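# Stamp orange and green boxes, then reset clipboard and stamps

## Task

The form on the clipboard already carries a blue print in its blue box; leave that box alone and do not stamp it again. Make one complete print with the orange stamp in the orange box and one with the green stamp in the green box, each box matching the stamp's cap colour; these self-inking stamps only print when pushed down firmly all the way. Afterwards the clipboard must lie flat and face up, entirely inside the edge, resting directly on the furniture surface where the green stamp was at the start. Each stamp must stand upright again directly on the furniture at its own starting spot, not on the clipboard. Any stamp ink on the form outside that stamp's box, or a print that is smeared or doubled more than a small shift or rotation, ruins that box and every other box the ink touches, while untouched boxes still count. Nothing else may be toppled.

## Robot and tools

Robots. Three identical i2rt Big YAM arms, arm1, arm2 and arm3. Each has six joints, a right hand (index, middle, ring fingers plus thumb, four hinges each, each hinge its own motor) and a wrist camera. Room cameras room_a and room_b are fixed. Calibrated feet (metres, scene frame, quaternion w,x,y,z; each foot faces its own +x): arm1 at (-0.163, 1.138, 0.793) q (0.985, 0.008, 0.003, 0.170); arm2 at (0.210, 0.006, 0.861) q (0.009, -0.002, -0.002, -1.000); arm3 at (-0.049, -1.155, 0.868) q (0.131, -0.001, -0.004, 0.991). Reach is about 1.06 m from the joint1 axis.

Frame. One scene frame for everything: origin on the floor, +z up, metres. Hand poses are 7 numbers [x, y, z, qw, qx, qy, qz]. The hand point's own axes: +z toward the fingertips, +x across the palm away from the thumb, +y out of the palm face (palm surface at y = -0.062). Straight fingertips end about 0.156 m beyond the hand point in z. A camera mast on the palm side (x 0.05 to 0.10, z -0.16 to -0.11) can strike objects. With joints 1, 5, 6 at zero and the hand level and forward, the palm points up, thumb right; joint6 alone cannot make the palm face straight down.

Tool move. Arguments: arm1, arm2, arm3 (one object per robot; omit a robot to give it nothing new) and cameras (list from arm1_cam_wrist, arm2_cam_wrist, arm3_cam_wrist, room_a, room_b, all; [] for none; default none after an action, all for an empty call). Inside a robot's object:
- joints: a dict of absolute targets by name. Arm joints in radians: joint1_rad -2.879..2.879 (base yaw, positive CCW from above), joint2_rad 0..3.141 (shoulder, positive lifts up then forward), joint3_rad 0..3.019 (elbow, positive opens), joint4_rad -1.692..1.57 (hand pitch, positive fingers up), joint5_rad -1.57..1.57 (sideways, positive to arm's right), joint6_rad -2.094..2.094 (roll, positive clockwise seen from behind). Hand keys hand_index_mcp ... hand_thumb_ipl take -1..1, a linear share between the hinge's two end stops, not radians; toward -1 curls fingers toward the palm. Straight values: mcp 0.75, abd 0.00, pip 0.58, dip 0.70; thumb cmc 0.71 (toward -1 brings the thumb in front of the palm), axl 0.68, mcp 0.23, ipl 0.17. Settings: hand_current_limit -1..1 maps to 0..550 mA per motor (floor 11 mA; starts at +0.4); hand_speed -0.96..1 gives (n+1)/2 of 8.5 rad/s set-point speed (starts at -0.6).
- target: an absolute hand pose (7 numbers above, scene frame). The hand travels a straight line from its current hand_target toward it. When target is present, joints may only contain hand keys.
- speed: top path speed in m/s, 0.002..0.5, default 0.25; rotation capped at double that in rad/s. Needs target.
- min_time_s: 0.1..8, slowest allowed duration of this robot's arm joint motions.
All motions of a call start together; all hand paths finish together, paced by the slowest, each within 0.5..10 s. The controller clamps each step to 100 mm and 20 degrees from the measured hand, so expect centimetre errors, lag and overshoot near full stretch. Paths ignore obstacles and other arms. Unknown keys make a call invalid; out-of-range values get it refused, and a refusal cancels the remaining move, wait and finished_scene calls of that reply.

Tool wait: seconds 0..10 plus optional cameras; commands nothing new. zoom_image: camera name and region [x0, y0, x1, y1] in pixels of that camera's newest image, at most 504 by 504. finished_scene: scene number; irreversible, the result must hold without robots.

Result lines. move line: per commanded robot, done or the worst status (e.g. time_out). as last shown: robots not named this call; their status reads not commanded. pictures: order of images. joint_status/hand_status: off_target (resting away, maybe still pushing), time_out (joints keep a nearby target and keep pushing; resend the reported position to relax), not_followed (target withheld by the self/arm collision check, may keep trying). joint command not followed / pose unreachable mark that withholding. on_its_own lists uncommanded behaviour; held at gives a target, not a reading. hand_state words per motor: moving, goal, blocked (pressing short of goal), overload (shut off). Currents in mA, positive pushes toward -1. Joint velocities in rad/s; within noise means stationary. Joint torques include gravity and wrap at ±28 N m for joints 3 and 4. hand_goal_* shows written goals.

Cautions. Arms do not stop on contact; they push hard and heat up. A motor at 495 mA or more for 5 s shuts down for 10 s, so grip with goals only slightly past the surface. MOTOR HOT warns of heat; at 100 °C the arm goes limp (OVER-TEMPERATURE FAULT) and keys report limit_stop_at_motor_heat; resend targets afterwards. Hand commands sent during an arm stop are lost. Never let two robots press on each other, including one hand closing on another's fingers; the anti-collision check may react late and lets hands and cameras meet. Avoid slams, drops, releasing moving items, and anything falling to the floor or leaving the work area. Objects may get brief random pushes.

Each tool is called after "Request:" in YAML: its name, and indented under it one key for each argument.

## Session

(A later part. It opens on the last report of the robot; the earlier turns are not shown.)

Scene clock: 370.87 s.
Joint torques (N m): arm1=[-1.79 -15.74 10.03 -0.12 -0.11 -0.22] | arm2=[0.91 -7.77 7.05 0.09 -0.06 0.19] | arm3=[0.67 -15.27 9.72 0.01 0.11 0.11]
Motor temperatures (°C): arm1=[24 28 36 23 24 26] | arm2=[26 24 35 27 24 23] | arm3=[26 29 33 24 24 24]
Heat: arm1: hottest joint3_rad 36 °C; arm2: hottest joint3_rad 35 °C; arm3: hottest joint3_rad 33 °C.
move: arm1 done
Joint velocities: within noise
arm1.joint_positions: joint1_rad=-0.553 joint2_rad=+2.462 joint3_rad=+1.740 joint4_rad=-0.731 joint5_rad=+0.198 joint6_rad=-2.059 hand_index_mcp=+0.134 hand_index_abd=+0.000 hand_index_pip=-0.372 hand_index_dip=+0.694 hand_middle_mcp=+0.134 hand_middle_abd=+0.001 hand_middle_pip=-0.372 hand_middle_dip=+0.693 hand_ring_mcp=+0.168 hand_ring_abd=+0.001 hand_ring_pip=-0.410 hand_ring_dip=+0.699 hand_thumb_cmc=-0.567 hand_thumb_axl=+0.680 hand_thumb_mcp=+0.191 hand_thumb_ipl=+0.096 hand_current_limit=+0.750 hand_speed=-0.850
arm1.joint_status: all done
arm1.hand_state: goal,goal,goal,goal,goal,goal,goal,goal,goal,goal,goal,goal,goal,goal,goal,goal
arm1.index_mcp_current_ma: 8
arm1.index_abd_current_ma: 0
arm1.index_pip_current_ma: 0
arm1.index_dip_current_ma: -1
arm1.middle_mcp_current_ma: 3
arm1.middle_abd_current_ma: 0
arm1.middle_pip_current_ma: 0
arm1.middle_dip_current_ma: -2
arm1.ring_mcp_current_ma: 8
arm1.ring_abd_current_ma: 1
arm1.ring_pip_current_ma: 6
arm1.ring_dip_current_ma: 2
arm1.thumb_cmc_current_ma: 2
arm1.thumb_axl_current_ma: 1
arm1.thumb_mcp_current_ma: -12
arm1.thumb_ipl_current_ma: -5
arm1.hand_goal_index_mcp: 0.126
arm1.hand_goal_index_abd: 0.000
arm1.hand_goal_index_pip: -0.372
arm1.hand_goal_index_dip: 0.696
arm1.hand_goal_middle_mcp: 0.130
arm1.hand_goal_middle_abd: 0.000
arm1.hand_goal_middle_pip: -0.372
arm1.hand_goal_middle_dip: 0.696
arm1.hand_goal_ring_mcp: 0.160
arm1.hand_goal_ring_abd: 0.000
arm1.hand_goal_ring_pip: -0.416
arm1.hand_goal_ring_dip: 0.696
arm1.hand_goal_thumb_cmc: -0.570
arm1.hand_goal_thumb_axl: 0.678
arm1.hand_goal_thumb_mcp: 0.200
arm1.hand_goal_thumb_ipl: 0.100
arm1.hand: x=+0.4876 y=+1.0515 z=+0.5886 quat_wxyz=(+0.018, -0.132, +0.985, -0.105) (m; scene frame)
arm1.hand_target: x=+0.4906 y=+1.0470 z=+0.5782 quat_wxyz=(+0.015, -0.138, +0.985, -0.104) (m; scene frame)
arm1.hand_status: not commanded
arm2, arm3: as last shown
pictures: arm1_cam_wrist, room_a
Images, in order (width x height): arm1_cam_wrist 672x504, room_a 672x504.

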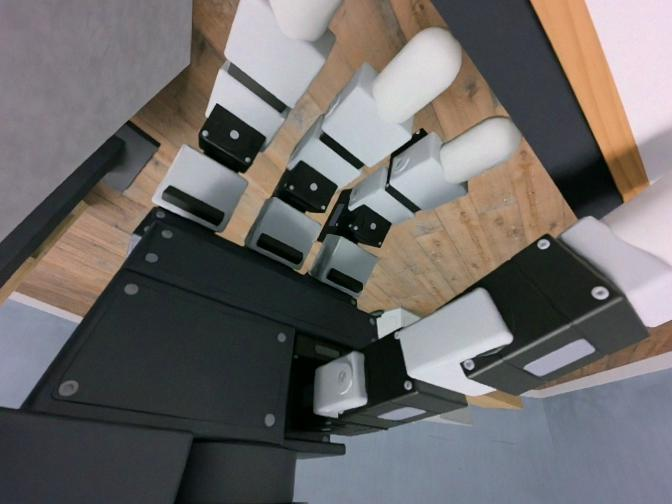

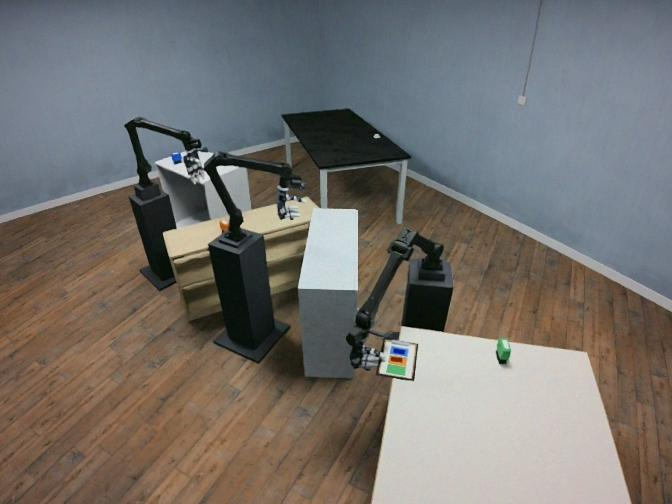

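Request:
move:
  arm1: {"joints": {"hand_index_mcp": 0.754, "hand_middle_mcp": 0.754, "hand_ring_mcp": 0.754, "hand_index_pip": 0.577, "hand_middle_pip": 0.577, "hand_ring_pip": 0.577, "hand_speed": -0.75}}

Request:
move:
  arm1: {"target": [0.470, 1.060, 0.700, 0, 0.1391, -0.9906, 0], "speed": 0.15}
  cameras: ["arm1_cam_wrist", "room_a"]

Request:
zoom_image:
  camera: "room_a"
  region: [340, 310, 440, 397]

Scene clock: 373.37 s.
Joint torques (N m): arm1=[-1.73 -15.79 10.11 -0.01 0.06 -0.21] | arm2=[0.91 -7.77 7.05 0.09 -0.05 0.19] | arm3=[0.62 -15.21 9.72 0.01 0.11 0.11]
Motor temperatures (°C): arm1=[24 28 36 23 24 26] | arm2=[26 24 35 27 24 23] | arm3=[26 29 33 24 24 24]
Heat: arm1: hottest joint3_rad 36 °C; arm2: hottest joint3_rad 35 °C; arm3: hottest joint3_rad 33 °C.
move: arm1 done
Joint velocities: within noise
arm1.joint_positions: joint1_rad=-0.553 joint2_rad=+2.462 joint3_rad=+1.740 joint4_rad=-0.732 joint5_rad=+0.198 joint6_rad=-2.059 hand_index_mcp=+0.747 hand_index_abd=+0.000 hand_index_pip=+0.574 hand_index_dip=+0.694 hand_middle_mcp=+0.747 hand_middle_abd=+0.001 hand_middle_pip=+0.574 hand_middle_dip=+0.693 hand_ring_mcp=+0.748 hand_ring_abd=+0.001 hand_ring_pip=+0.574 hand_ring_dip=+0.699 hand_thumb_cmc=-0.567 hand_thumb_axl=+0.680 hand_thumb_mcp=+0.191 hand_thumb_ipl=+0.096 hand_current_limit=+0.750 hand_speed=-0.750
arm1.joint_status: all done
arm1.hand_state: goal,goal,goal,goal,goal,goal,goal,goal,goal,goal,goal,goal,goal,goal,goal,goal
arm1.index_mcp_current_ma: -7
arm1.index_abd_current_ma: 0
arm1.index_pip_current_ma: -3
arm1.index_dip_current_ma: -1
arm1.middle_mcp_current_ma: -7
arm1.middle_abd_current_ma: 0
arm1.middle_pip_current_ma: -3
arm1.middle_dip_current_ma: -2
arm1.ring_mcp_current_ma: -6
arm1.ring_abd_current_ma: 1
arm1.ring_pip_current_ma: -3
arm1.ring_dip_current_ma: 2
arm1.thumb_cmc_current_ma: 2
arm1.thumb_axl_current_ma: 1
arm1.thumb_mcp_current_ma: -12
arm1.thumb_ipl_current_ma: -5
arm1.hand_goal_index_mcp: 0.754
arm1.hand_goal_index_abd: 0.000
arm1.hand_goal_index_pip: 0.578
arm1.hand_goal_index_dip: 0.696
arm1.hand_goal_middle_mcp: 0.754
arm1.hand_goal_middle_abd: 0.000
arm1.hand_goal_middle_pip: 0.578
arm1.hand_goal_middle_dip: 0.696
arm1.hand_goal_ring_mcp: 0.754
arm1.hand_goal_ring_abd: 0.000
arm1.hand_goal_ring_pip: 0.578
arm1.hand_goal_ring_dip: 0.696
arm1.hand_goal_thumb_cmc: -0.570
arm1.hand_goal_thumb_axl: 0.678
arm1.hand_goal_thumb_mcp: 0.200
arm1.hand_goal_thumb_ipl: 0.100
arm1.hand: x=+0.4876 y=+1.0516 z=+0.5885 quat_wxyz=(+0.018, -0.132, +0.986, -0.105) (m; scene frame)
arm1.hand_target: x=+0.4906 y=+1.0470 z=+0.5782 quat_wxyz=(+0.015, -0.138, +0.985, -0.104) (m; scene frame)
arm1.hand_status: not commanded
arm2, arm3: as last shown
pictures: none

Scene clock: 374.83 s.
Joint torques (N m): arm1=[-2.14 -17.9 9.47 -0.32 -0.25 -0.22] | arm2=[0.91 -7.71 7.05 0.1 -0.05 0.18] | arm3=[0.67 -15.27 9.72 0.01 0.11 0.11]
Motor temperatures (°C): arm1=[24 28 36 23 24 26] | arm2=[26 24 35 27 24 23] | arm3=[26 29 33 24 24 24]
Heat: arm1: hottest joint3_rad 36 °C; arm2: hottest joint3_rad 35 °C; arm3: hottest joint3_rad 33 °C.
move: arm1 off_target
Joint velocities: within noise
arm1.joint_positions: joint1_rad=-0.584 joint2_rad=+2.323 joint3_rad=+1.740 joint4_rad=-0.999 joint5_rad=+0.018 joint6_rad=-2.077 hand_index_mcp=+0.750 hand_index_abd=+0.000 hand_index_pip=+0.575 hand_index_dip=+0.694 hand_middle_mcp=+0.750 hand_middle_abd=+0.001 hand_middle_pip=+0.575 hand_middle_dip=+0.693 hand_ring_mcp=+0.750 hand_ring_abd=+0.001 hand_ring_pip=+0.575 hand_ring_dip=+0.699 hand_thumb_cmc=-0.567 hand_thumb_axl=+0.680 hand_thumb_mcp=+0.191 hand_thumb_ipl=+0.096 hand_current_limit=+0.750 hand_speed=-0.750
arm1.joint_status: not commanded
arm1.hand_state: goal,goal,goal,goal,goal,goal,goal,goal,goal,goal,goal,goal,goal,goal,goal,goal
arm1.index_mcp_current_ma: -3
arm1.index_abd_current_ma: 0
arm1.index_pip_current_ma: -2
arm1.index_dip_current_ma: -1
arm1.middle_mcp_current_ma: -3
arm1.middle_abd_current_ma: 0
arm1.middle_pip_current_ma: -2
arm1.middle_dip_current_ma: -2
arm1.ring_mcp_current_ma: -3
arm1.ring_abd_current_ma: 1
arm1.ring_pip_current_ma: -2
arm1.ring_dip_current_ma: 2
arm1.thumb_cmc_current_ma: 2
arm1.thumb_axl_current_ma: 1
arm1.thumb_mcp_current_ma: -12
arm1.thumb_ipl_current_ma: -5
arm1.hand_goal_index_mcp: 0.754
arm1.hand_goal_index_abd: 0.000
arm1.hand_goal_index_pip: 0.578
arm1.hand_goal_index_dip: 0.696
arm1.hand_goal_middle_mcp: 0.754
arm1.hand_goal_middle_abd: 0.000
arm1.hand_goal_middle_pip: 0.578
arm1.hand_goal_middle_dip: 0.696
arm1.hand_goal_ring_mcp: 0.754
arm1.hand_goal_ring_abd: 0.000
arm1.hand_goal_ring_pip: 0.578
arm1.hand_goal_ring_dip: 0.696
arm1.hand_goal_thumb_cmc: -0.570
arm1.hand_goal_thumb_axl: 0.678
arm1.hand_goal_thumb_mcp: 0.200
arm1.hand_goal_thumb_ipl: 0.100
arm1.hand: x=+0.4620 y=+1.0690 z=+0.6883 quat_wxyz=(-0.012, -0.132, +0.991, +0.001) (m; scene frame)
arm1.hand_target: x=+0.4699 y=+1.0600 z=+0.7002 quat_wxyz=(+0.000, -0.135, +0.991, -0.001) (m; scene frame)
arm1.hand_status: off_target (0.017 m and 1.6 deg from the pose sent, 0.113 m and 12.3 deg at the start; a joint's target at an end of its range on 24 of 44 steps)
arm2.joint_positions: joint1_rad=-0.860 joint2_rad=+1.274 joint3_rad=+0.985 joint4_rad=-1.490 joint5_rad=-0.005 joint6_rad=+0.059 hand_index_mcp=+0.272 hand_index_abd=-0.001 hand_index_pip=-0.365 hand_index_dip=+0.700 hand_middle_mcp=+0.272 hand_middle_abd=+0.001 hand_middle_pip=-0.365 hand_middle_dip=+0.699 hand_ring_mcp=+0.282 hand_ring_abd=+0.001 hand_ring_pip=-0.409 hand_ring_dip=+0.700 hand_thumb_cmc=-0.569 hand_thumb_axl=+0.679 hand_thumb_mcp=+0.171 hand_thumb_ipl=+0.096 hand_current_limit=+0.750 hand_speed=-0.750
arm2.joint_status: not commanded
arm2.hand_state: goal,goal,goal,goal,goal,goal,goal,goal,goal,goal,goal,goal,goal,goal,goal,goal
arm2.index_mcp_current_ma: 7
arm2.index_abd_current_ma: -2
arm2.index_pip_current_ma: 26
arm2.index_dip_current_ma: 12
arm2.middle_mcp_current_ma: 8
arm2.middle_abd_current_ma: 2
arm2.middle_pip_current_ma: 24
arm2.middle_dip_current_ma: 10
arm2.ring_mcp_current_ma: 8
arm2.ring_abd_current_ma: 2
arm2.ring_pip_current_ma: 24
arm2.ring_dip_current_ma: 13
arm2.thumb_cmc_current_ma: 3
arm2.thumb_axl_current_ma: 2
arm2.thumb_mcp_current_ma: -45
arm2.thumb_ipl_current_ma: -21
arm2.hand_goal_index_mcp: 0.270
arm2.hand_goal_index_abd: 0.000
arm2.hand_goal_index_pip: -0.372
arm2.hand_goal_index_dip: 0.696
arm2.hand_goal_middle_mcp: 0.270
arm2.hand_goal_middle_abd: 0.000
arm2.hand_goal_middle_pip: -0.372
arm2.hand_goal_middle_dip: 0.696
arm2.hand_goal_ring_mcp: 0.280
arm2.hand_goal_ring_abd: 0.000
arm2.hand_goal_ring_pip: -0.416
arm2.hand_goal_ring_dip: 0.696
arm2.hand_goal_thumb_cmc: -0.570
arm2.hand_goal_thumb_axl: 0.678
arm2.hand_goal_thumb_mcp: 0.180
arm2.hand_goal_thumb_ipl: 0.100
arm2.hand: x=-0.0170 y=+0.3023 z=+1.0042 quat_wxyz=(-0.035, +0.327, -0.939, +0.099) (m; scene frame)
arm2.hand_target: x=-0.0192 y=+0.3001 z=+1.0047 quat_wxyz=(-0.034, +0.326, -0.940, +0.095) (m; scene frame)
arm2.hand_status: not commanded
arm3.joint_positions: joint1_rad=-0.904 joint2_rad=+1.502 joint3_rad=+1.208 joint4_rad=-1.158 joint5_rad=-0.005 joint6_rad=+0.545 hand_index_mcp=+0.752 hand_index_abd=-0.003 hand_index_pip=+0.574 hand_index_dip=+0.693 hand_middle_mcp=+0.753 hand_middle_abd=-0.003 hand_middle_pip=+0.578 hand_middle_dip=+0.698 hand_ring_mcp=+0.753 hand_ring_abd=-0.002 hand_ring_pip=+0.578 hand_ring_dip=+0.698 hand_thumb_cmc=-0.569 hand_thumb_axl=+0.679 hand_thumb_mcp=+0.166 hand_thumb_ipl=+0.166 hand_current_limit=+0.750 hand_speed=-0.900
arm3.joint_status: not commanded
arm3.hand_state: goal,goal,goal,goal,goal,goal,goal,goal,goal,goal,goal,goal,goal,goal,goal,goal
arm3.index_mcp_current_ma: -4
arm3.index_abd_current_ma: -4
arm3.index_pip_current_ma: -4
arm3.index_dip_current_ma: -5
arm3.middle_mcp_current_ma: -2
arm3.middle_abd_current_ma: -4
arm3.middle_pip_current_ma: 3
arm3.middle_dip_current_ma: 3
arm3.ring_mcp_current_ma: -1
arm3.ring_abd_current_ma: -2
arm3.ring_pip_current_ma: 3
arm3.ring_dip_current_ma: 4
arm3.thumb_cmc_current_ma: 2
arm3.thumb_axl_current_ma: 3
arm3.thumb_mcp_current_ma: -10
arm3.thumb_ipl_current_ma: -5
arm3.hand_goal_index_mcp: 0.754
arm3.hand_goal_index_abd: 0.000
arm3.hand_goal_index_pip: 0.576
arm3.hand_goal_index_dip: 0.696
arm3.hand_goal_middle_mcp: 0.754
arm3.hand_goal_middle_abd: 0.000
arm3.hand_goal_middle_pip: 0.576
arm3.hand_goal_middle_dip: 0.696
arm3.hand_goal_ring_mcp: 0.754
arm3.hand_goal_ring_abd: 0.000
arm3.hand_goal_ring_pip: 0.576
arm3.hand_goal_ring_dip: 0.696
arm3.hand_goal_thumb_cmc: -0.570
arm3.hand_goal_thumb_axl: 0.678
arm3.hand_goal_thumb_mcp: 0.170
arm3.hand_goal_thumb_ipl: 0.168
arm3.hand: x=-0.1949 y=-0.6542 z=+1.0342 quat_wxyz=(-0.027, +0.070, +0.996, +0.055) (m; scene frame)
arm3.hand_target: x=-0.1936 y=-0.6602 z=+1.0308 quat_wxyz=(-0.023, +0.073, +0.996, +0.048) (m; scene frame)
arm3.hand_status: not commanded
pictures: arm1_cam_wrist, room_a
Images, in order (width x height): arm1_cam_wrist 672x504, room_a 672x504.

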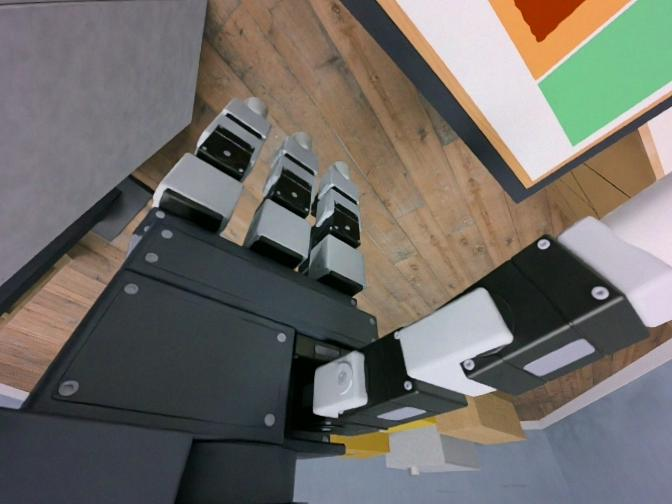

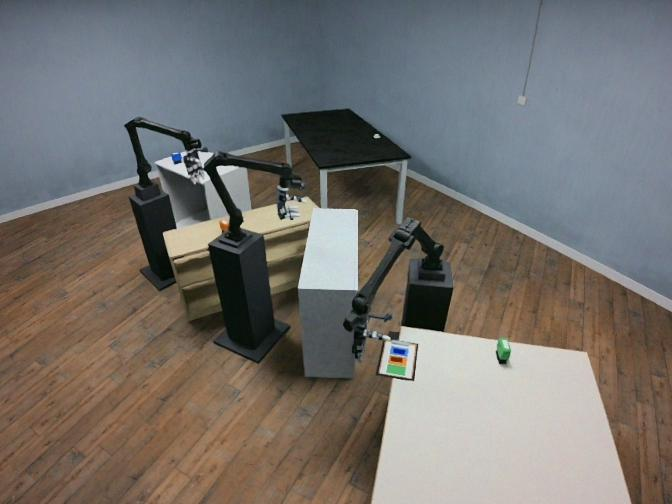

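Scaled by 5.040 from the camera's 672x504 image, which has a finer 960x720 frame.

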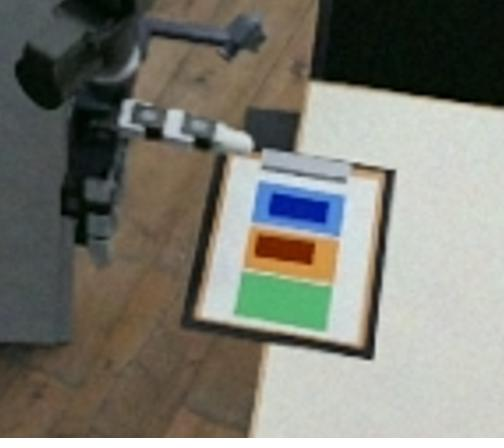

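Request:
move:
  arm1: {"target": [0.441, 1.142, 0.700, 0, 0.1391, -0.9906, 0], "speed": 0.1}
  cameras: ["arm1_cam_wrist", "room_a"]

Request:
zoom_image:
  camera: "room_a"
  region: [340, 310, 440, 397]

Scene clock: 376.70 s.
Joint torques (N m): arm1=[-1.14 -18.08 6.58 0.43 -0.16 0.09] | arm2=[0.91 -7.77 7.06 0.1 -0.06 0.18] | arm3=[0.62 -15.27 9.72 0.01 0.11 0.11]
Motor temperatures (°C): arm1=[24 28 36 23 24 26] | arm2=[26 24 35 27 24 23] | arm3=[26 29 33 24 24 24]
Heat: arm1: hottest joint3_rad 36 °C; arm2: hottest joint3_rad 35 °C; arm3: hottest joint3_rad 33 °C.
move: arm1 off_target
Joint velocities: within noise
arm1.joint_positions: joint1_rad=-0.483 joint2_rad=+2.245 joint3_rad=+1.580 joint4_rad=-0.924 joint5_rad=+0.015 joint6_rad=-2.004 hand_index_mcp=+0.750 hand_index_abd=+0.000 hand_index_pip=+0.575 hand_index_dip=+0.694 hand_middle_mcp=+0.750 hand_middle_abd=+0.001 hand_middle_pip=+0.575 hand_middle_dip=+0.693 hand_ring_mcp=+0.750 hand_ring_abd=+0.001 hand_ring_pip=+0.575 hand_ring_dip=+0.699 hand_thumb_cmc=-0.568 hand_thumb_axl=+0.680 hand_thumb_mcp=+0.191 hand_thumb_ipl=+0.096 hand_current_limit=+0.750 hand_speed=-0.750
arm1.joint_status: not commanded
arm1.hand_state: goal,goal,goal,goal,goal,goal,goal,goal,goal,goal,goal,goal,goal,goal,goal,goal
arm1.index_mcp_current_ma: -3
arm1.index_abd_current_ma: 0
arm1.index_pip_current_ma: -2
arm1.index_dip_current_ma: -1
arm1.middle_mcp_current_ma: -3
arm1.middle_abd_current_ma: 0
arm1.middle_pip_current_ma: -2
arm1.middle_dip_current_ma: -2
arm1.ring_mcp_current_ma: -3
arm1.ring_abd_current_ma: 1
arm1.ring_pip_current_ma: -2
arm1.ring_dip_current_ma: 2
arm1.thumb_cmc_current_ma: 1
arm1.thumb_axl_current_ma: 1
arm1.thumb_mcp_current_ma: -12
arm1.thumb_ipl_current_ma: -5
arm1.hand_goal_index_mcp: 0.754
arm1.hand_goal_index_abd: 0.000
arm1.hand_goal_index_pip: 0.578
arm1.hand_goal_index_dip: 0.696
arm1.hand_goal_middle_mcp: 0.754
arm1.hand_goal_middle_abd: 0.000
arm1.hand_goal_middle_pip: 0.578
arm1.hand_goal_middle_dip: 0.696
arm1.hand_goal_ring_mcp: 0.754
arm1.hand_goal_ring_abd: 0.000
arm1.hand_goal_ring_pip: 0.578
arm1.hand_goal_ring_dip: 0.696
arm1.hand_goal_thumb_cmc: -0.570
arm1.hand_goal_thumb_axl: 0.678
arm1.hand_goal_thumb_mcp: 0.200
arm1.hand_goal_thumb_ipl: 0.100
arm1.hand: x=+0.4341 y=+1.1391 z=+0.6883 quat_wxyz=(-0.013, -0.146, +0.989, +0.003) (m; scene frame)
arm1.hand_target: x=+0.4409 y=+1.1421 z=+0.7000 quat_wxyz=(+0.000, -0.139, +0.990, +0.000) (m; scene frame)
arm1.hand_status: off_target (0.014 m and 1.7 deg from the pose sent, 0.077 m and 1.6 deg at the start)
arm2, arm3: as last shown
pictures: arm1_cam_wrist, room_a
Images, in order (width x height): arm1_cam_wrist 672x504, room_a 672x504.

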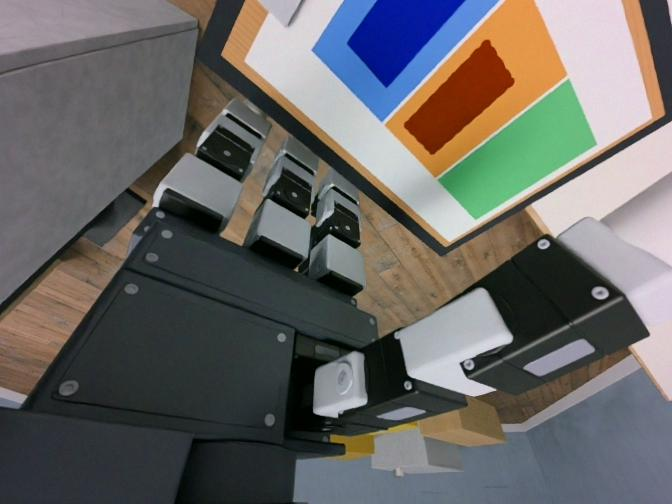

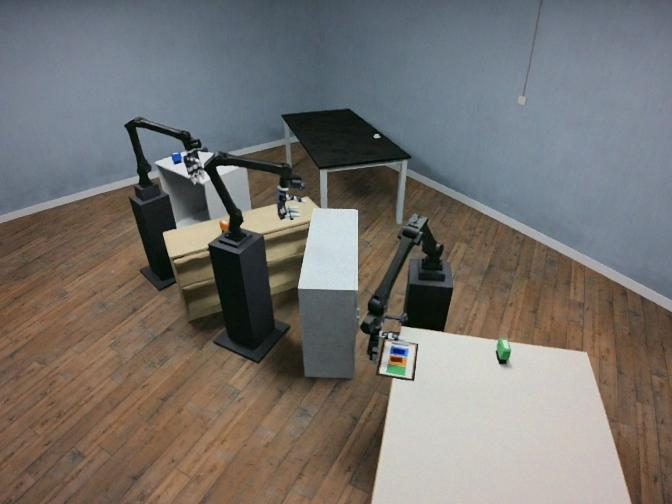

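Scaled by 5.040 from the camera's 672x504 image, which has a finer 960x720 frame.

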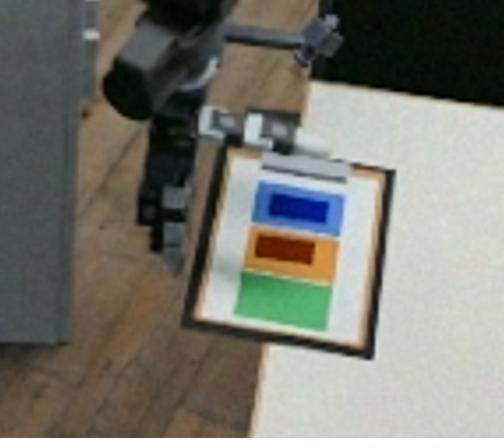

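Request:
move:
  arm1: {"target": [0.4735, 1.151, 0.700, 0, 0.1391, -0.9906, 0], "speed": 0.1}
  cameras: ["arm1_cam_wrist", "room_a"]

Request:
zoom_image:
  camera: "arm1_cam_wrist"
  region: [160, 0, 560, 300]

Request:
zoom_image:
  camera: "room_a"
  region: [340, 310, 440, 397]

Scene clock: 379.43 s.
Joint torques (N m): arm1=[-0.32 -14.86 10.26 -0.24 -0.16 0.09] | arm2=[0.91 -7.71 7.06 0.1 -0.05 0.18] | arm3=[0.67 -15.21 9.72 0.02 0.1 0.11]
Motor temperatures (°C): arm1=[24 28 36 23 24 26] | arm2=[26 24 35 27 24 23] | arm3=[26 29 33 24 24 24]
Heat: arm1: hottest joint3_rad 36 °C; arm2: hottest joint3_rad 35 °C; arm3: hottest joint3_rad 33 °C.
move: arm1 off_target
Joint velocities: within noise
arm1.joint_positions: joint1_rad=-0.466 joint2_rad=+2.260 joint3_rad=+1.673 joint4_rad=-0.970 joint5_rad=+0.015 joint6_rad=-1.981 hand_index_mcp=+0.750 hand_index_abd=+0.000 hand_index_pip=+0.575 hand_index_dip=+0.694 hand_middle_mcp=+0.750 hand_middle_abd=+0.001 hand_middle_pip=+0.575 hand_middle_dip=+0.693 hand_ring_mcp=+0.750 hand_ring_abd=+0.001 hand_ring_pip=+0.575 hand_ring_dip=+0.699 hand_thumb_cmc=-0.568 hand_thumb_axl=+0.680 hand_thumb_mcp=+0.191 hand_thumb_ipl=+0.096 hand_current_limit=+0.750 hand_speed=-0.750
arm1.joint_status: not commanded
arm1.hand_state: goal,goal,goal,goal,goal,goal,goal,goal,goal,goal,goal,goal,goal,goal,goal,goal
arm1.index_mcp_current_ma: -3
arm1.index_abd_current_ma: 0
arm1.index_pip_current_ma: -2
arm1.index_dip_current_ma: -1
arm1.middle_mcp_current_ma: -3
arm1.middle_abd_current_ma: 0
arm1.middle_pip_current_ma: -2
arm1.middle_dip_current_ma: -2
arm1.ring_mcp_current_ma: -3
arm1.ring_abd_current_ma: 1
arm1.ring_pip_current_ma: -2
arm1.ring_dip_current_ma: 2
arm1.thumb_cmc_current_ma: 1
arm1.thumb_axl_current_ma: 1
arm1.thumb_mcp_current_ma: -12
arm1.thumb_ipl_current_ma: -5
arm1.hand_goal_index_mcp: 0.754
arm1.hand_goal_index_abd: 0.000
arm1.hand_goal_index_pip: 0.578
arm1.hand_goal_index_dip: 0.696
arm1.hand_goal_middle_mcp: 0.754
arm1.hand_goal_middle_abd: 0.000
arm1.hand_goal_middle_pip: 0.578
arm1.hand_goal_middle_dip: 0.696
arm1.hand_goal_ring_mcp: 0.754
arm1.hand_goal_ring_abd: 0.000
arm1.hand_goal_ring_pip: 0.578
arm1.hand_goal_ring_dip: 0.696
arm1.hand_goal_thumb_cmc: -0.570
arm1.hand_goal_thumb_axl: 0.678
arm1.hand_goal_thumb_mcp: 0.200
arm1.hand_goal_thumb_ipl: 0.100
arm1.hand: x=+0.4652 y=+1.1453 z=+0.7074 quat_wxyz=(+0.002, -0.143, +0.990, -0.001) (m; scene frame)
arm1.hand_target: x=+0.4729 y=+1.1511 z=+0.7000 quat_wxyz=(+0.000, -0.139, +0.990, +0.000) (m; scene frame)
arm1.hand_status: off_target (0.013 m and 0.5 deg from the pose sent, 0.043 m and 1.7 deg at the start)
arm2, arm3: as last shown
pictures: arm1_cam_wrist, room_a
Images, in order (width x height): arm1_cam_wrist 672x504, room_a 672x504.

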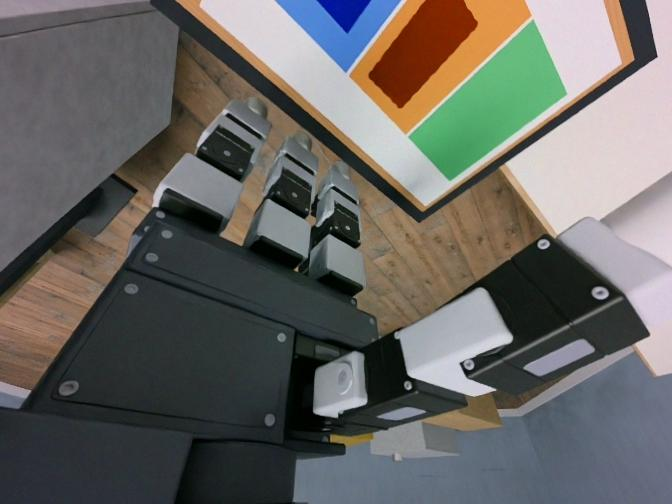

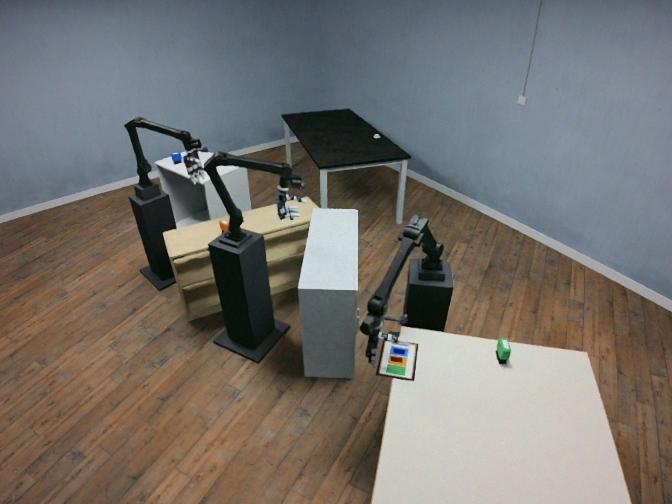

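Scaled by 1.260 from the camera's 672x504 image, which has a finer 960x720 frame.

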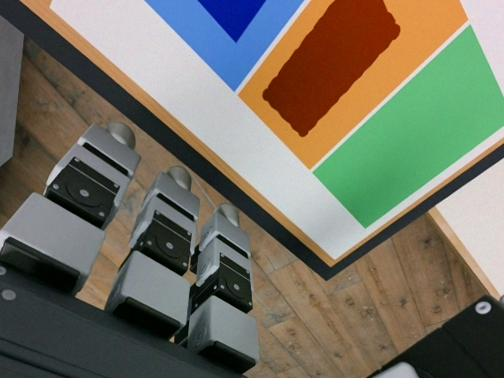

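Scaled by 5.040 from the camera's 672x504 image, which has a finer 960x720 frame.

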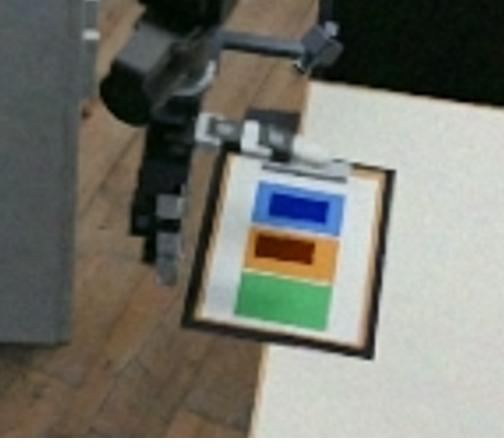

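Request:
move:
  arm1: {"target": [0.4595, 1.1965, 0.700, 0, 0.1391, -0.9906, 0], "speed": 0.07}
  cameras: ["arm1_cam_wrist", "room_a"]

Request:
zoom_image:
  camera: "room_a"
  region: [340, 310, 440, 397]

Scene clock: 380.97 s.
Joint torques (N m): arm1=[0.09 -17.49 6.79 0.42 -0.14 0.15] | arm2=[0.85 -7.77 7.05 0.09 -0.06 0.18] | arm3=[0.67 -15.21 9.72 0.01 0.1 0.11]
Motor temperatures (°C): arm1=[24 28 36 23 24 26] | arm2=[26 24 35 27 24 23] | arm3=[26 29 33 24 24 24]
Heat: arm1: hottest joint3_rad 36 °C; arm2: hottest joint3_rad 35 °C; arm3: hottest joint3_rad 33 °C.
move: arm1 done
Joint velocities: within noise
arm1.joint_positions: joint1_rad=-0.400 joint2_rad=+2.260 joint3_rad=+1.637 joint4_rad=-0.950 joint5_rad=+0.015 joint6_rad=-1.915 hand_index_mcp=+0.755 hand_index_abd=+0.000 hand_index_pip=+0.578 hand_index_dip=+0.694 hand_middle_mcp=+0.755 hand_middle_abd=+0.001 hand_middle_pip=+0.577 hand_middle_dip=+0.693 hand_ring_mcp=+0.756 hand_ring_abd=+0.001 hand_ring_pip=+0.577 hand_ring_dip=+0.699 hand_thumb_cmc=-0.568 hand_thumb_axl=+0.680 hand_thumb_mcp=+0.191 hand_thumb_ipl=+0.096 hand_current_limit=+0.750 hand_speed=-0.750
arm1.joint_status: not commanded
arm1.hand_state: goal,goal,goal,goal,goal,goal,goal,goal,goal,goal,goal,goal,goal,goal,goal,goal
arm1.index_mcp_current_ma: 1
arm1.index_abd_current_ma: 0
arm1.index_pip_current_ma: 0
arm1.index_dip_current_ma: -1
arm1.middle_mcp_current_ma: 1
arm1.middle_abd_current_ma: 0
arm1.middle_pip_current_ma: 0
arm1.middle_dip_current_ma: -2
arm1.ring_mcp_current_ma: 1
arm1.ring_abd_current_ma: 1
arm1.ring_pip_current_ma: 0
arm1.ring_dip_current_ma: 2
arm1.thumb_cmc_current_ma: 1
arm1.thumb_axl_current_ma: 1
arm1.thumb_mcp_current_ma: -12
arm1.thumb_ipl_current_ma: -5
arm1.hand_goal_index_mcp: 0.754
arm1.hand_goal_index_abd: 0.000
arm1.hand_goal_index_pip: 0.578
arm1.hand_goal_index_dip: 0.696
arm1.hand_goal_middle_mcp: 0.754
arm1.hand_goal_middle_abd: 0.000
arm1.hand_goal_middle_pip: 0.578
arm1.hand_goal_middle_dip: 0.696
arm1.hand_goal_ring_mcp: 0.754
arm1.hand_goal_ring_abd: 0.000
arm1.hand_goal_ring_pip: 0.578
arm1.hand_goal_ring_dip: 0.696
arm1.hand_goal_thumb_cmc: -0.570
arm1.hand_goal_thumb_axl: 0.678
arm1.hand_goal_thumb_mcp: 0.200
arm1.hand_goal_thumb_ipl: 0.100
arm1.hand: x=+0.4570 y=+1.1877 z=+0.6967 quat_wxyz=(-0.005, -0.143, +0.990, +0.000) (m; scene frame)
arm1.hand_target: x=+0.4594 y=+1.1965 z=+0.6999 quat_wxyz=(+0.000, -0.139, +0.990, +0.000) (m; scene frame)
arm1.hand_status: done (0.010 m and 0.8 deg from the pose sent, 0.052 m and 0.5 deg at the start)
arm2, arm3: as last shown
pictures: arm1_cam_wrist, room_a
Images, in order (width x height): arm1_cam_wrist 672x504, room_a 672x504.

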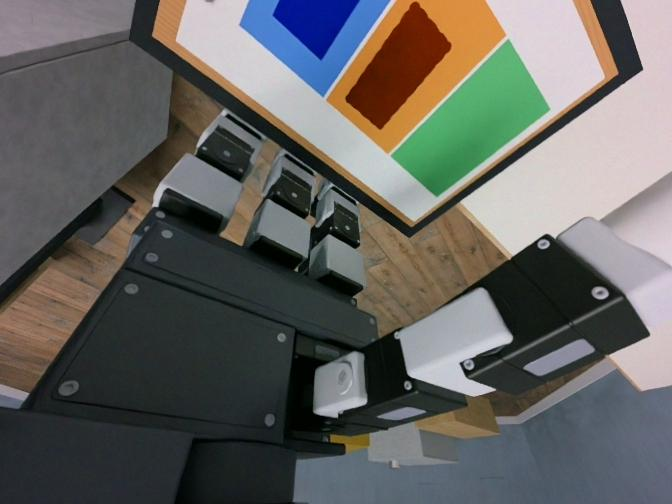

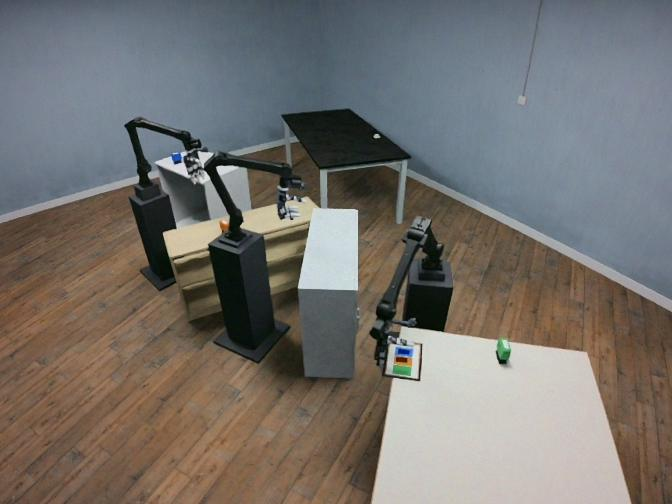

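Scaled by 5.040 from the camera's 672x504 image, which has a finer 960x720 frame.

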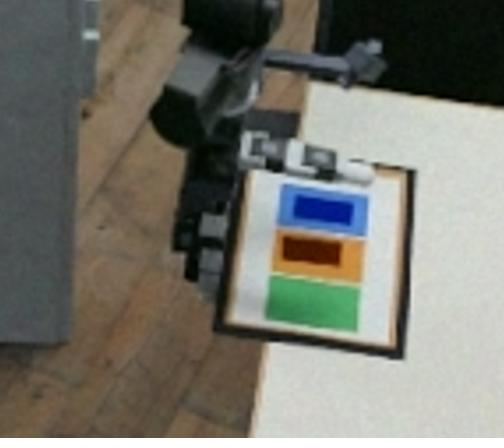

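Request:
move:
  arm1: {"target": [0.449, 1.230, 0.700, 0, 0.1391, -0.9906, 0], "speed": 0.07}
  cameras: ["arm1_cam_wrist", "room_a"]

Request:
zoom_image:
  camera: "room_a"
  region: [340, 310, 440, 397]

Scene clock: 382.27 s.
Joint torques (N m): arm1=[-0.38 -18.02 6.54 0.43 -0.2 0.09] | arm2=[0.97 -7.77 7.05 0.09 -0.05 0.18] | arm3=[0.67 -15.27 9.7 0.01 0.1 0.11]
Motor temperatures (°C): arm1=[24 28 36 23 24 26] | arm2=[26 24 35 27 24 23] | arm3=[26 29 33 24 24 24]
Heat: arm1: hottest joint3_rad 36 °C; arm2: hottest joint3_rad 35 °C; arm3: hottest joint3_rad 33 °C.
move: arm1 off_target
Joint velocities: within noise
arm1.joint_positions: joint1_rad=-0.342 joint2_rad=+2.249 joint3_rad=+1.592 joint4_rad=-0.928 joint5_rad=+0.016 joint6_rad=-1.859 hand_index_mcp=+0.755 hand_index_abd=+0.001 hand_index_pip=+0.578 hand_index_dip=+0.694 hand_middle_mcp=+0.755 hand_middle_abd=+0.001 hand_middle_pip=+0.577 hand_middle_dip=+0.693 hand_ring_mcp=+0.755 hand_ring_abd=+0.001 hand_ring_pip=+0.578 hand_ring_dip=+0.698 hand_thumb_cmc=-0.568 hand_thumb_axl=+0.680 hand_thumb_mcp=+0.191 hand_thumb_ipl=+0.096 hand_current_limit=+0.750 hand_speed=-0.750
arm1.joint_status: not commanded
arm1.hand_state: goal,goal,goal,goal,goal,goal,goal,goal,goal,goal,goal,goal,goal,goal,goal,goal
arm1.index_mcp_current_ma: 1
arm1.index_abd_current_ma: 0
arm1.index_pip_current_ma: 0
arm1.index_dip_current_ma: -1
arm1.middle_mcp_current_ma: 1
arm1.middle_abd_current_ma: 0
arm1.middle_pip_current_ma: 0
arm1.middle_dip_current_ma: -2
arm1.ring_mcp_current_ma: 1
arm1.ring_abd_current_ma: 1
arm1.ring_pip_current_ma: 0
arm1.ring_dip_current_ma: 1
arm1.thumb_cmc_current_ma: 1
arm1.thumb_axl_current_ma: 1
arm1.thumb_mcp_current_ma: -12
arm1.thumb_ipl_current_ma: -5
arm1.hand_goal_index_mcp: 0.754
arm1.hand_goal_index_abd: 0.000
arm1.hand_goal_index_pip: 0.578
arm1.hand_goal_index_dip: 0.696
arm1.hand_goal_middle_mcp: 0.754
arm1.hand_goal_middle_abd: 0.000
arm1.hand_goal_middle_pip: 0.578
arm1.hand_goal_middle_dip: 0.696
arm1.hand_goal_ring_mcp: 0.754
arm1.hand_goal_ring_abd: 0.000
arm1.hand_goal_ring_pip: 0.578
arm1.hand_goal_ring_dip: 0.696
arm1.hand_goal_thumb_cmc: -0.570
arm1.hand_goal_thumb_axl: 0.678
arm1.hand_goal_thumb_mcp: 0.200
arm1.hand_goal_thumb_ipl: 0.100
arm1.hand: x=+0.4446 y=+1.2240 z=+0.6901 quat_wxyz=(-0.011, -0.144, +0.990, +0.001) (m; scene frame)
arm1.hand_target: x=+0.4489 y=+1.2300 z=+0.7000 quat_wxyz=(+0.000, -0.139, +0.990, +0.000) (m; scene frame)
arm1.hand_status: off_target (0.012 m and 1.4 deg from the pose sent, 0.043 m and 0.7 deg at the start)
arm2, arm3: as last shown
pictures: arm1_cam_wrist, room_a
Images, in order (width x height): arm1_cam_wrist 672x504, room_a 672x504.

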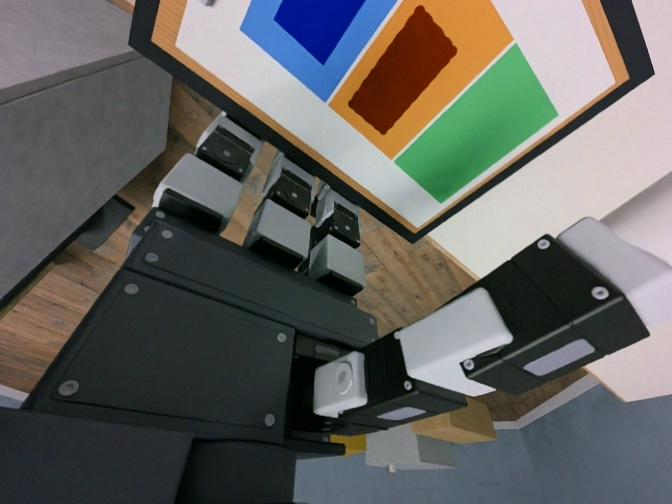

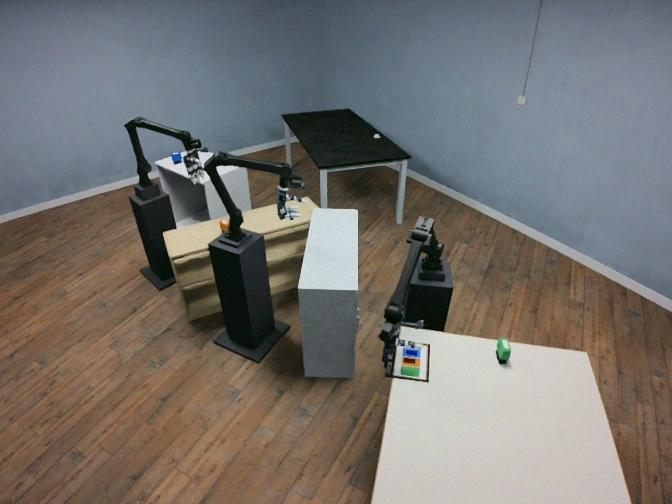

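Scaled by 5.040 from the camera's 672x504 image, which has a finer 960x720 frame.

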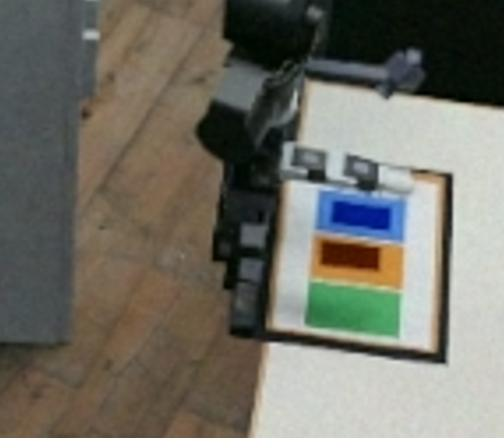

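Request:
move:
  arm1: {"target": [0.4530, 1.2160, 0.725, 0, 0.1391, -0.9906, 0], "speed": 0.08}

Request:
move:
  arm1: {"target": [0.4520, 1.2200, 0.748, 0, 0.1391, -0.9906, 0], "speed": 0.06}
  cameras: ["arm1_cam_wrist", "room_a"]

Request:
zoom_image:
  camera: "arm1_cam_wrist"
  region: [160, 0, 560, 300]

Scene clock: 384.00 s.
Joint torques (N m): arm1=[-2.37 -17.67 8.77 -0.31 -0.18 -0.1] | arm2=[0.91 -7.77 7.05 0.09 -0.05 0.18] | arm3=[0.62 -15.27 9.72 0.01 0.1 0.11]
Motor temperatures (°C): arm1=[24 28 36 23 24 26] | arm2=[26 24 35 27 24 23] | arm3=[26 29 33 24 24 24]
Heat: arm1: hottest joint3_rad 36 °C; arm2: hottest joint3_rad 35 °C; arm3: hottest joint3_rad 33 °C.
move: arm1 off_target
Joint velocities: within noise
arm1.joint_positions: joint1_rad=-0.342 joint2_rad=+2.215 joint3_rad=+1.592 joint4_rad=-0.964 joint5_rad=+0.016 joint6_rad=-1.859 hand_index_mcp=+0.755 hand_index_abd=+0.001 hand_index_pip=+0.578 hand_index_dip=+0.694 hand_middle_mcp=+0.755 hand_middle_abd=+0.001 hand_middle_pip=+0.577 hand_middle_dip=+0.693 hand_ring_mcp=+0.755 hand_ring_abd=+0.002 hand_ring_pip=+0.578 hand_ring_dip=+0.698 hand_thumb_cmc=-0.568 hand_thumb_axl=+0.680 hand_thumb_mcp=+0.191 hand_thumb_ipl=+0.096 hand_current_limit=+0.750 hand_speed=-0.750
arm1.joint_status: not commanded
arm1.hand_state: goal,goal,goal,goal,goal,goal,goal,goal,goal,goal,goal,goal,goal,goal,goal,goal
arm1.index_mcp_current_ma: 1
arm1.index_abd_current_ma: 0
arm1.index_pip_current_ma: 0
arm1.index_dip_current_ma: -1
arm1.middle_mcp_current_ma: 0
arm1.middle_abd_current_ma: 0
arm1.middle_pip_current_ma: 0
arm1.middle_dip_current_ma: -2
arm1.ring_mcp_current_ma: 0
arm1.ring_abd_current_ma: 1
arm1.ring_pip_current_ma: 0
arm1.ring_dip_current_ma: 1
arm1.thumb_cmc_current_ma: 1
arm1.thumb_axl_current_ma: 1
arm1.thumb_mcp_current_ma: -12
arm1.thumb_ipl_current_ma: -5
arm1.hand_goal_index_mcp: 0.754
arm1.hand_goal_index_abd: 0.000
arm1.hand_goal_index_pip: 0.578
arm1.hand_goal_index_dip: 0.696
arm1.hand_goal_middle_mcp: 0.754
arm1.hand_goal_middle_abd: 0.000
arm1.hand_goal_middle_pip: 0.578
arm1.hand_goal_middle_dip: 0.696
arm1.hand_goal_ring_mcp: 0.754
arm1.hand_goal_ring_abd: 0.000
arm1.hand_goal_ring_pip: 0.578
arm1.hand_goal_ring_dip: 0.696
arm1.hand_goal_thumb_cmc: -0.570
arm1.hand_goal_thumb_axl: 0.678
arm1.hand_goal_thumb_mcp: 0.200
arm1.hand_goal_thumb_ipl: 0.100
arm1.hand: x=+0.4431 y=+1.2235 z=+0.7100 quat_wxyz=(-0.012, -0.143, +0.990, +0.001) (m; scene frame)
arm1.hand_target: x=+0.4528 y=+1.2159 z=+0.7250 quat_wxyz=(+0.000, -0.139, +0.990, +0.000) (m; scene frame)
arm1.hand_status: off_target (0.019 m and 1.5 deg from the pose sent, 0.037 m and 1.4 deg at the start)
arm2, arm3: as last shown
pictures: none

Scene clock: 385.00 s.
Joint torques (N m): arm1=[-1.73 -17.49 9.25 -0.35 -0.19 -0.04] | arm2=[0.85 -7.77 7.06 0.08 -0.05 0.18] | arm3=[0.67 -15.21 9.7 -0.01 0.1 0.11]
Motor temperatures (°C): arm1=[24 29 36 23 24 26] | arm2=[26 24 35 27 24 23] | arm3=[26 29 33 24 24 24]
Heat: arm1: hottest joint3_rad 36 °C; arm2: hottest joint3_rad 35 °C; arm3: hottest joint3_rad 33 °C.
move: arm1 off_target
Joint velocities: within noise
arm1.joint_positions: joint1_rad=-0.342 joint2_rad=+2.180 joint3_rad=+1.592 joint4_rad=-1.005 joint5_rad=+0.016 joint6_rad=-1.859 hand_index_mcp=+0.755 hand_index_abd=+0.001 hand_index_pip=+0.579 hand_index_dip=+0.695 hand_middle_mcp=+0.755 hand_middle_abd=+0.001 hand_middle_pip=+0.579 hand_middle_dip=+0.695 hand_ring_mcp=+0.755 hand_ring_abd=+0.002 hand_ring_pip=+0.579 hand_ring_dip=+0.698 hand_thumb_cmc=-0.568 hand_thumb_axl=+0.680 hand_thumb_mcp=+0.191 hand_thumb_ipl=+0.096 hand_current_limit=+0.750 hand_speed=-0.750
arm1.joint_status: not commanded
arm1.hand_state: goal,goal,goal,goal,goal,goal,goal,goal,goal,goal,goal,goal,goal,goal,goal,goal
arm1.index_mcp_current_ma: 1
arm1.index_abd_current_ma: 0
arm1.index_pip_current_ma: 0
arm1.index_dip_current_ma: 0
arm1.middle_mcp_current_ma: 1
arm1.middle_abd_current_ma: 0
arm1.middle_pip_current_ma: 0
arm1.middle_dip_current_ma: -1
arm1.ring_mcp_current_ma: 1
arm1.ring_abd_current_ma: 1
arm1.ring_pip_current_ma: 0
arm1.ring_dip_current_ma: 1
arm1.thumb_cmc_current_ma: 1
arm1.thumb_axl_current_ma: 1
arm1.thumb_mcp_current_ma: -12
arm1.thumb_ipl_current_ma: -5
arm1.hand_goal_index_mcp: 0.754
arm1.hand_goal_index_abd: 0.000
arm1.hand_goal_index_pip: 0.578
arm1.hand_goal_index_dip: 0.696
arm1.hand_goal_middle_mcp: 0.754
arm1.hand_goal_middle_abd: 0.000
arm1.hand_goal_middle_pip: 0.578
arm1.hand_goal_middle_dip: 0.696
arm1.hand_goal_ring_mcp: 0.754
arm1.hand_goal_ring_abd: 0.000
arm1.hand_goal_ring_pip: 0.578
arm1.hand_goal_ring_dip: 0.696
arm1.hand_goal_thumb_cmc: -0.570
arm1.hand_goal_thumb_axl: 0.678
arm1.hand_goal_thumb_mcp: 0.200
arm1.hand_goal_thumb_ipl: 0.100
arm1.hand: x=+0.4401 y=+1.2232 z=+0.7306 quat_wxyz=(-0.015, -0.143, +0.990, +0.001) (m; scene frame)
arm1.hand_target: x=+0.4517 y=+1.2199 z=+0.7481 quat_wxyz=(+0.000, -0.139, +0.990, +0.000) (m; scene frame)
arm1.hand_status: off_target (0.021 m and 1.8 deg from the pose sent, 0.039 m and 1.5 deg at the start)
arm2, arm3: as last shown
pictures: arm1_cam_wrist, room_a
Images, in order (width x height): arm1_cam_wrist 672x504, room_a 672x504.

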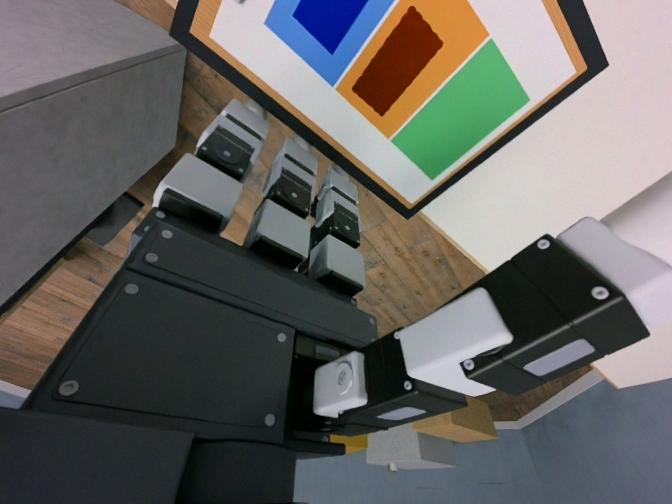

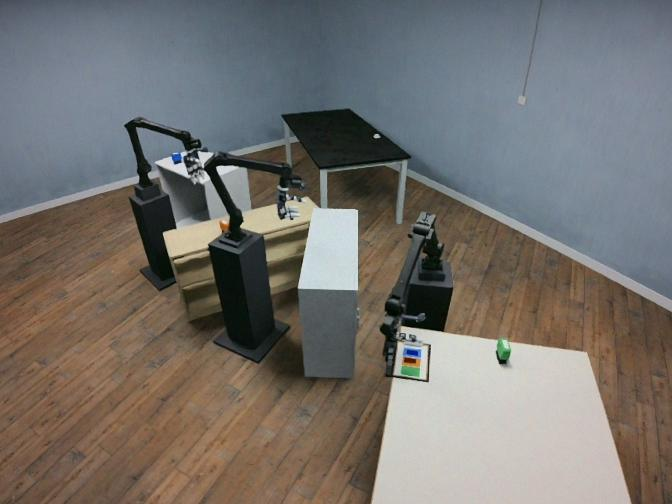

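Scaled by 1.260 from the camera's 672x504 image, which has a finer 960x720 frame.

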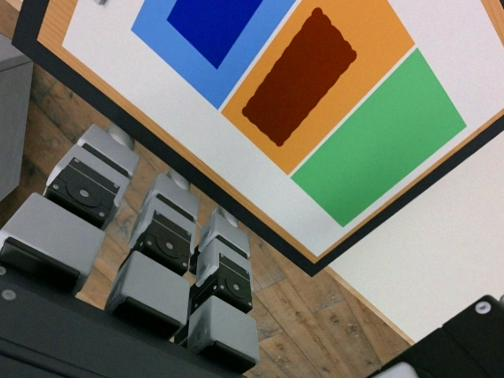

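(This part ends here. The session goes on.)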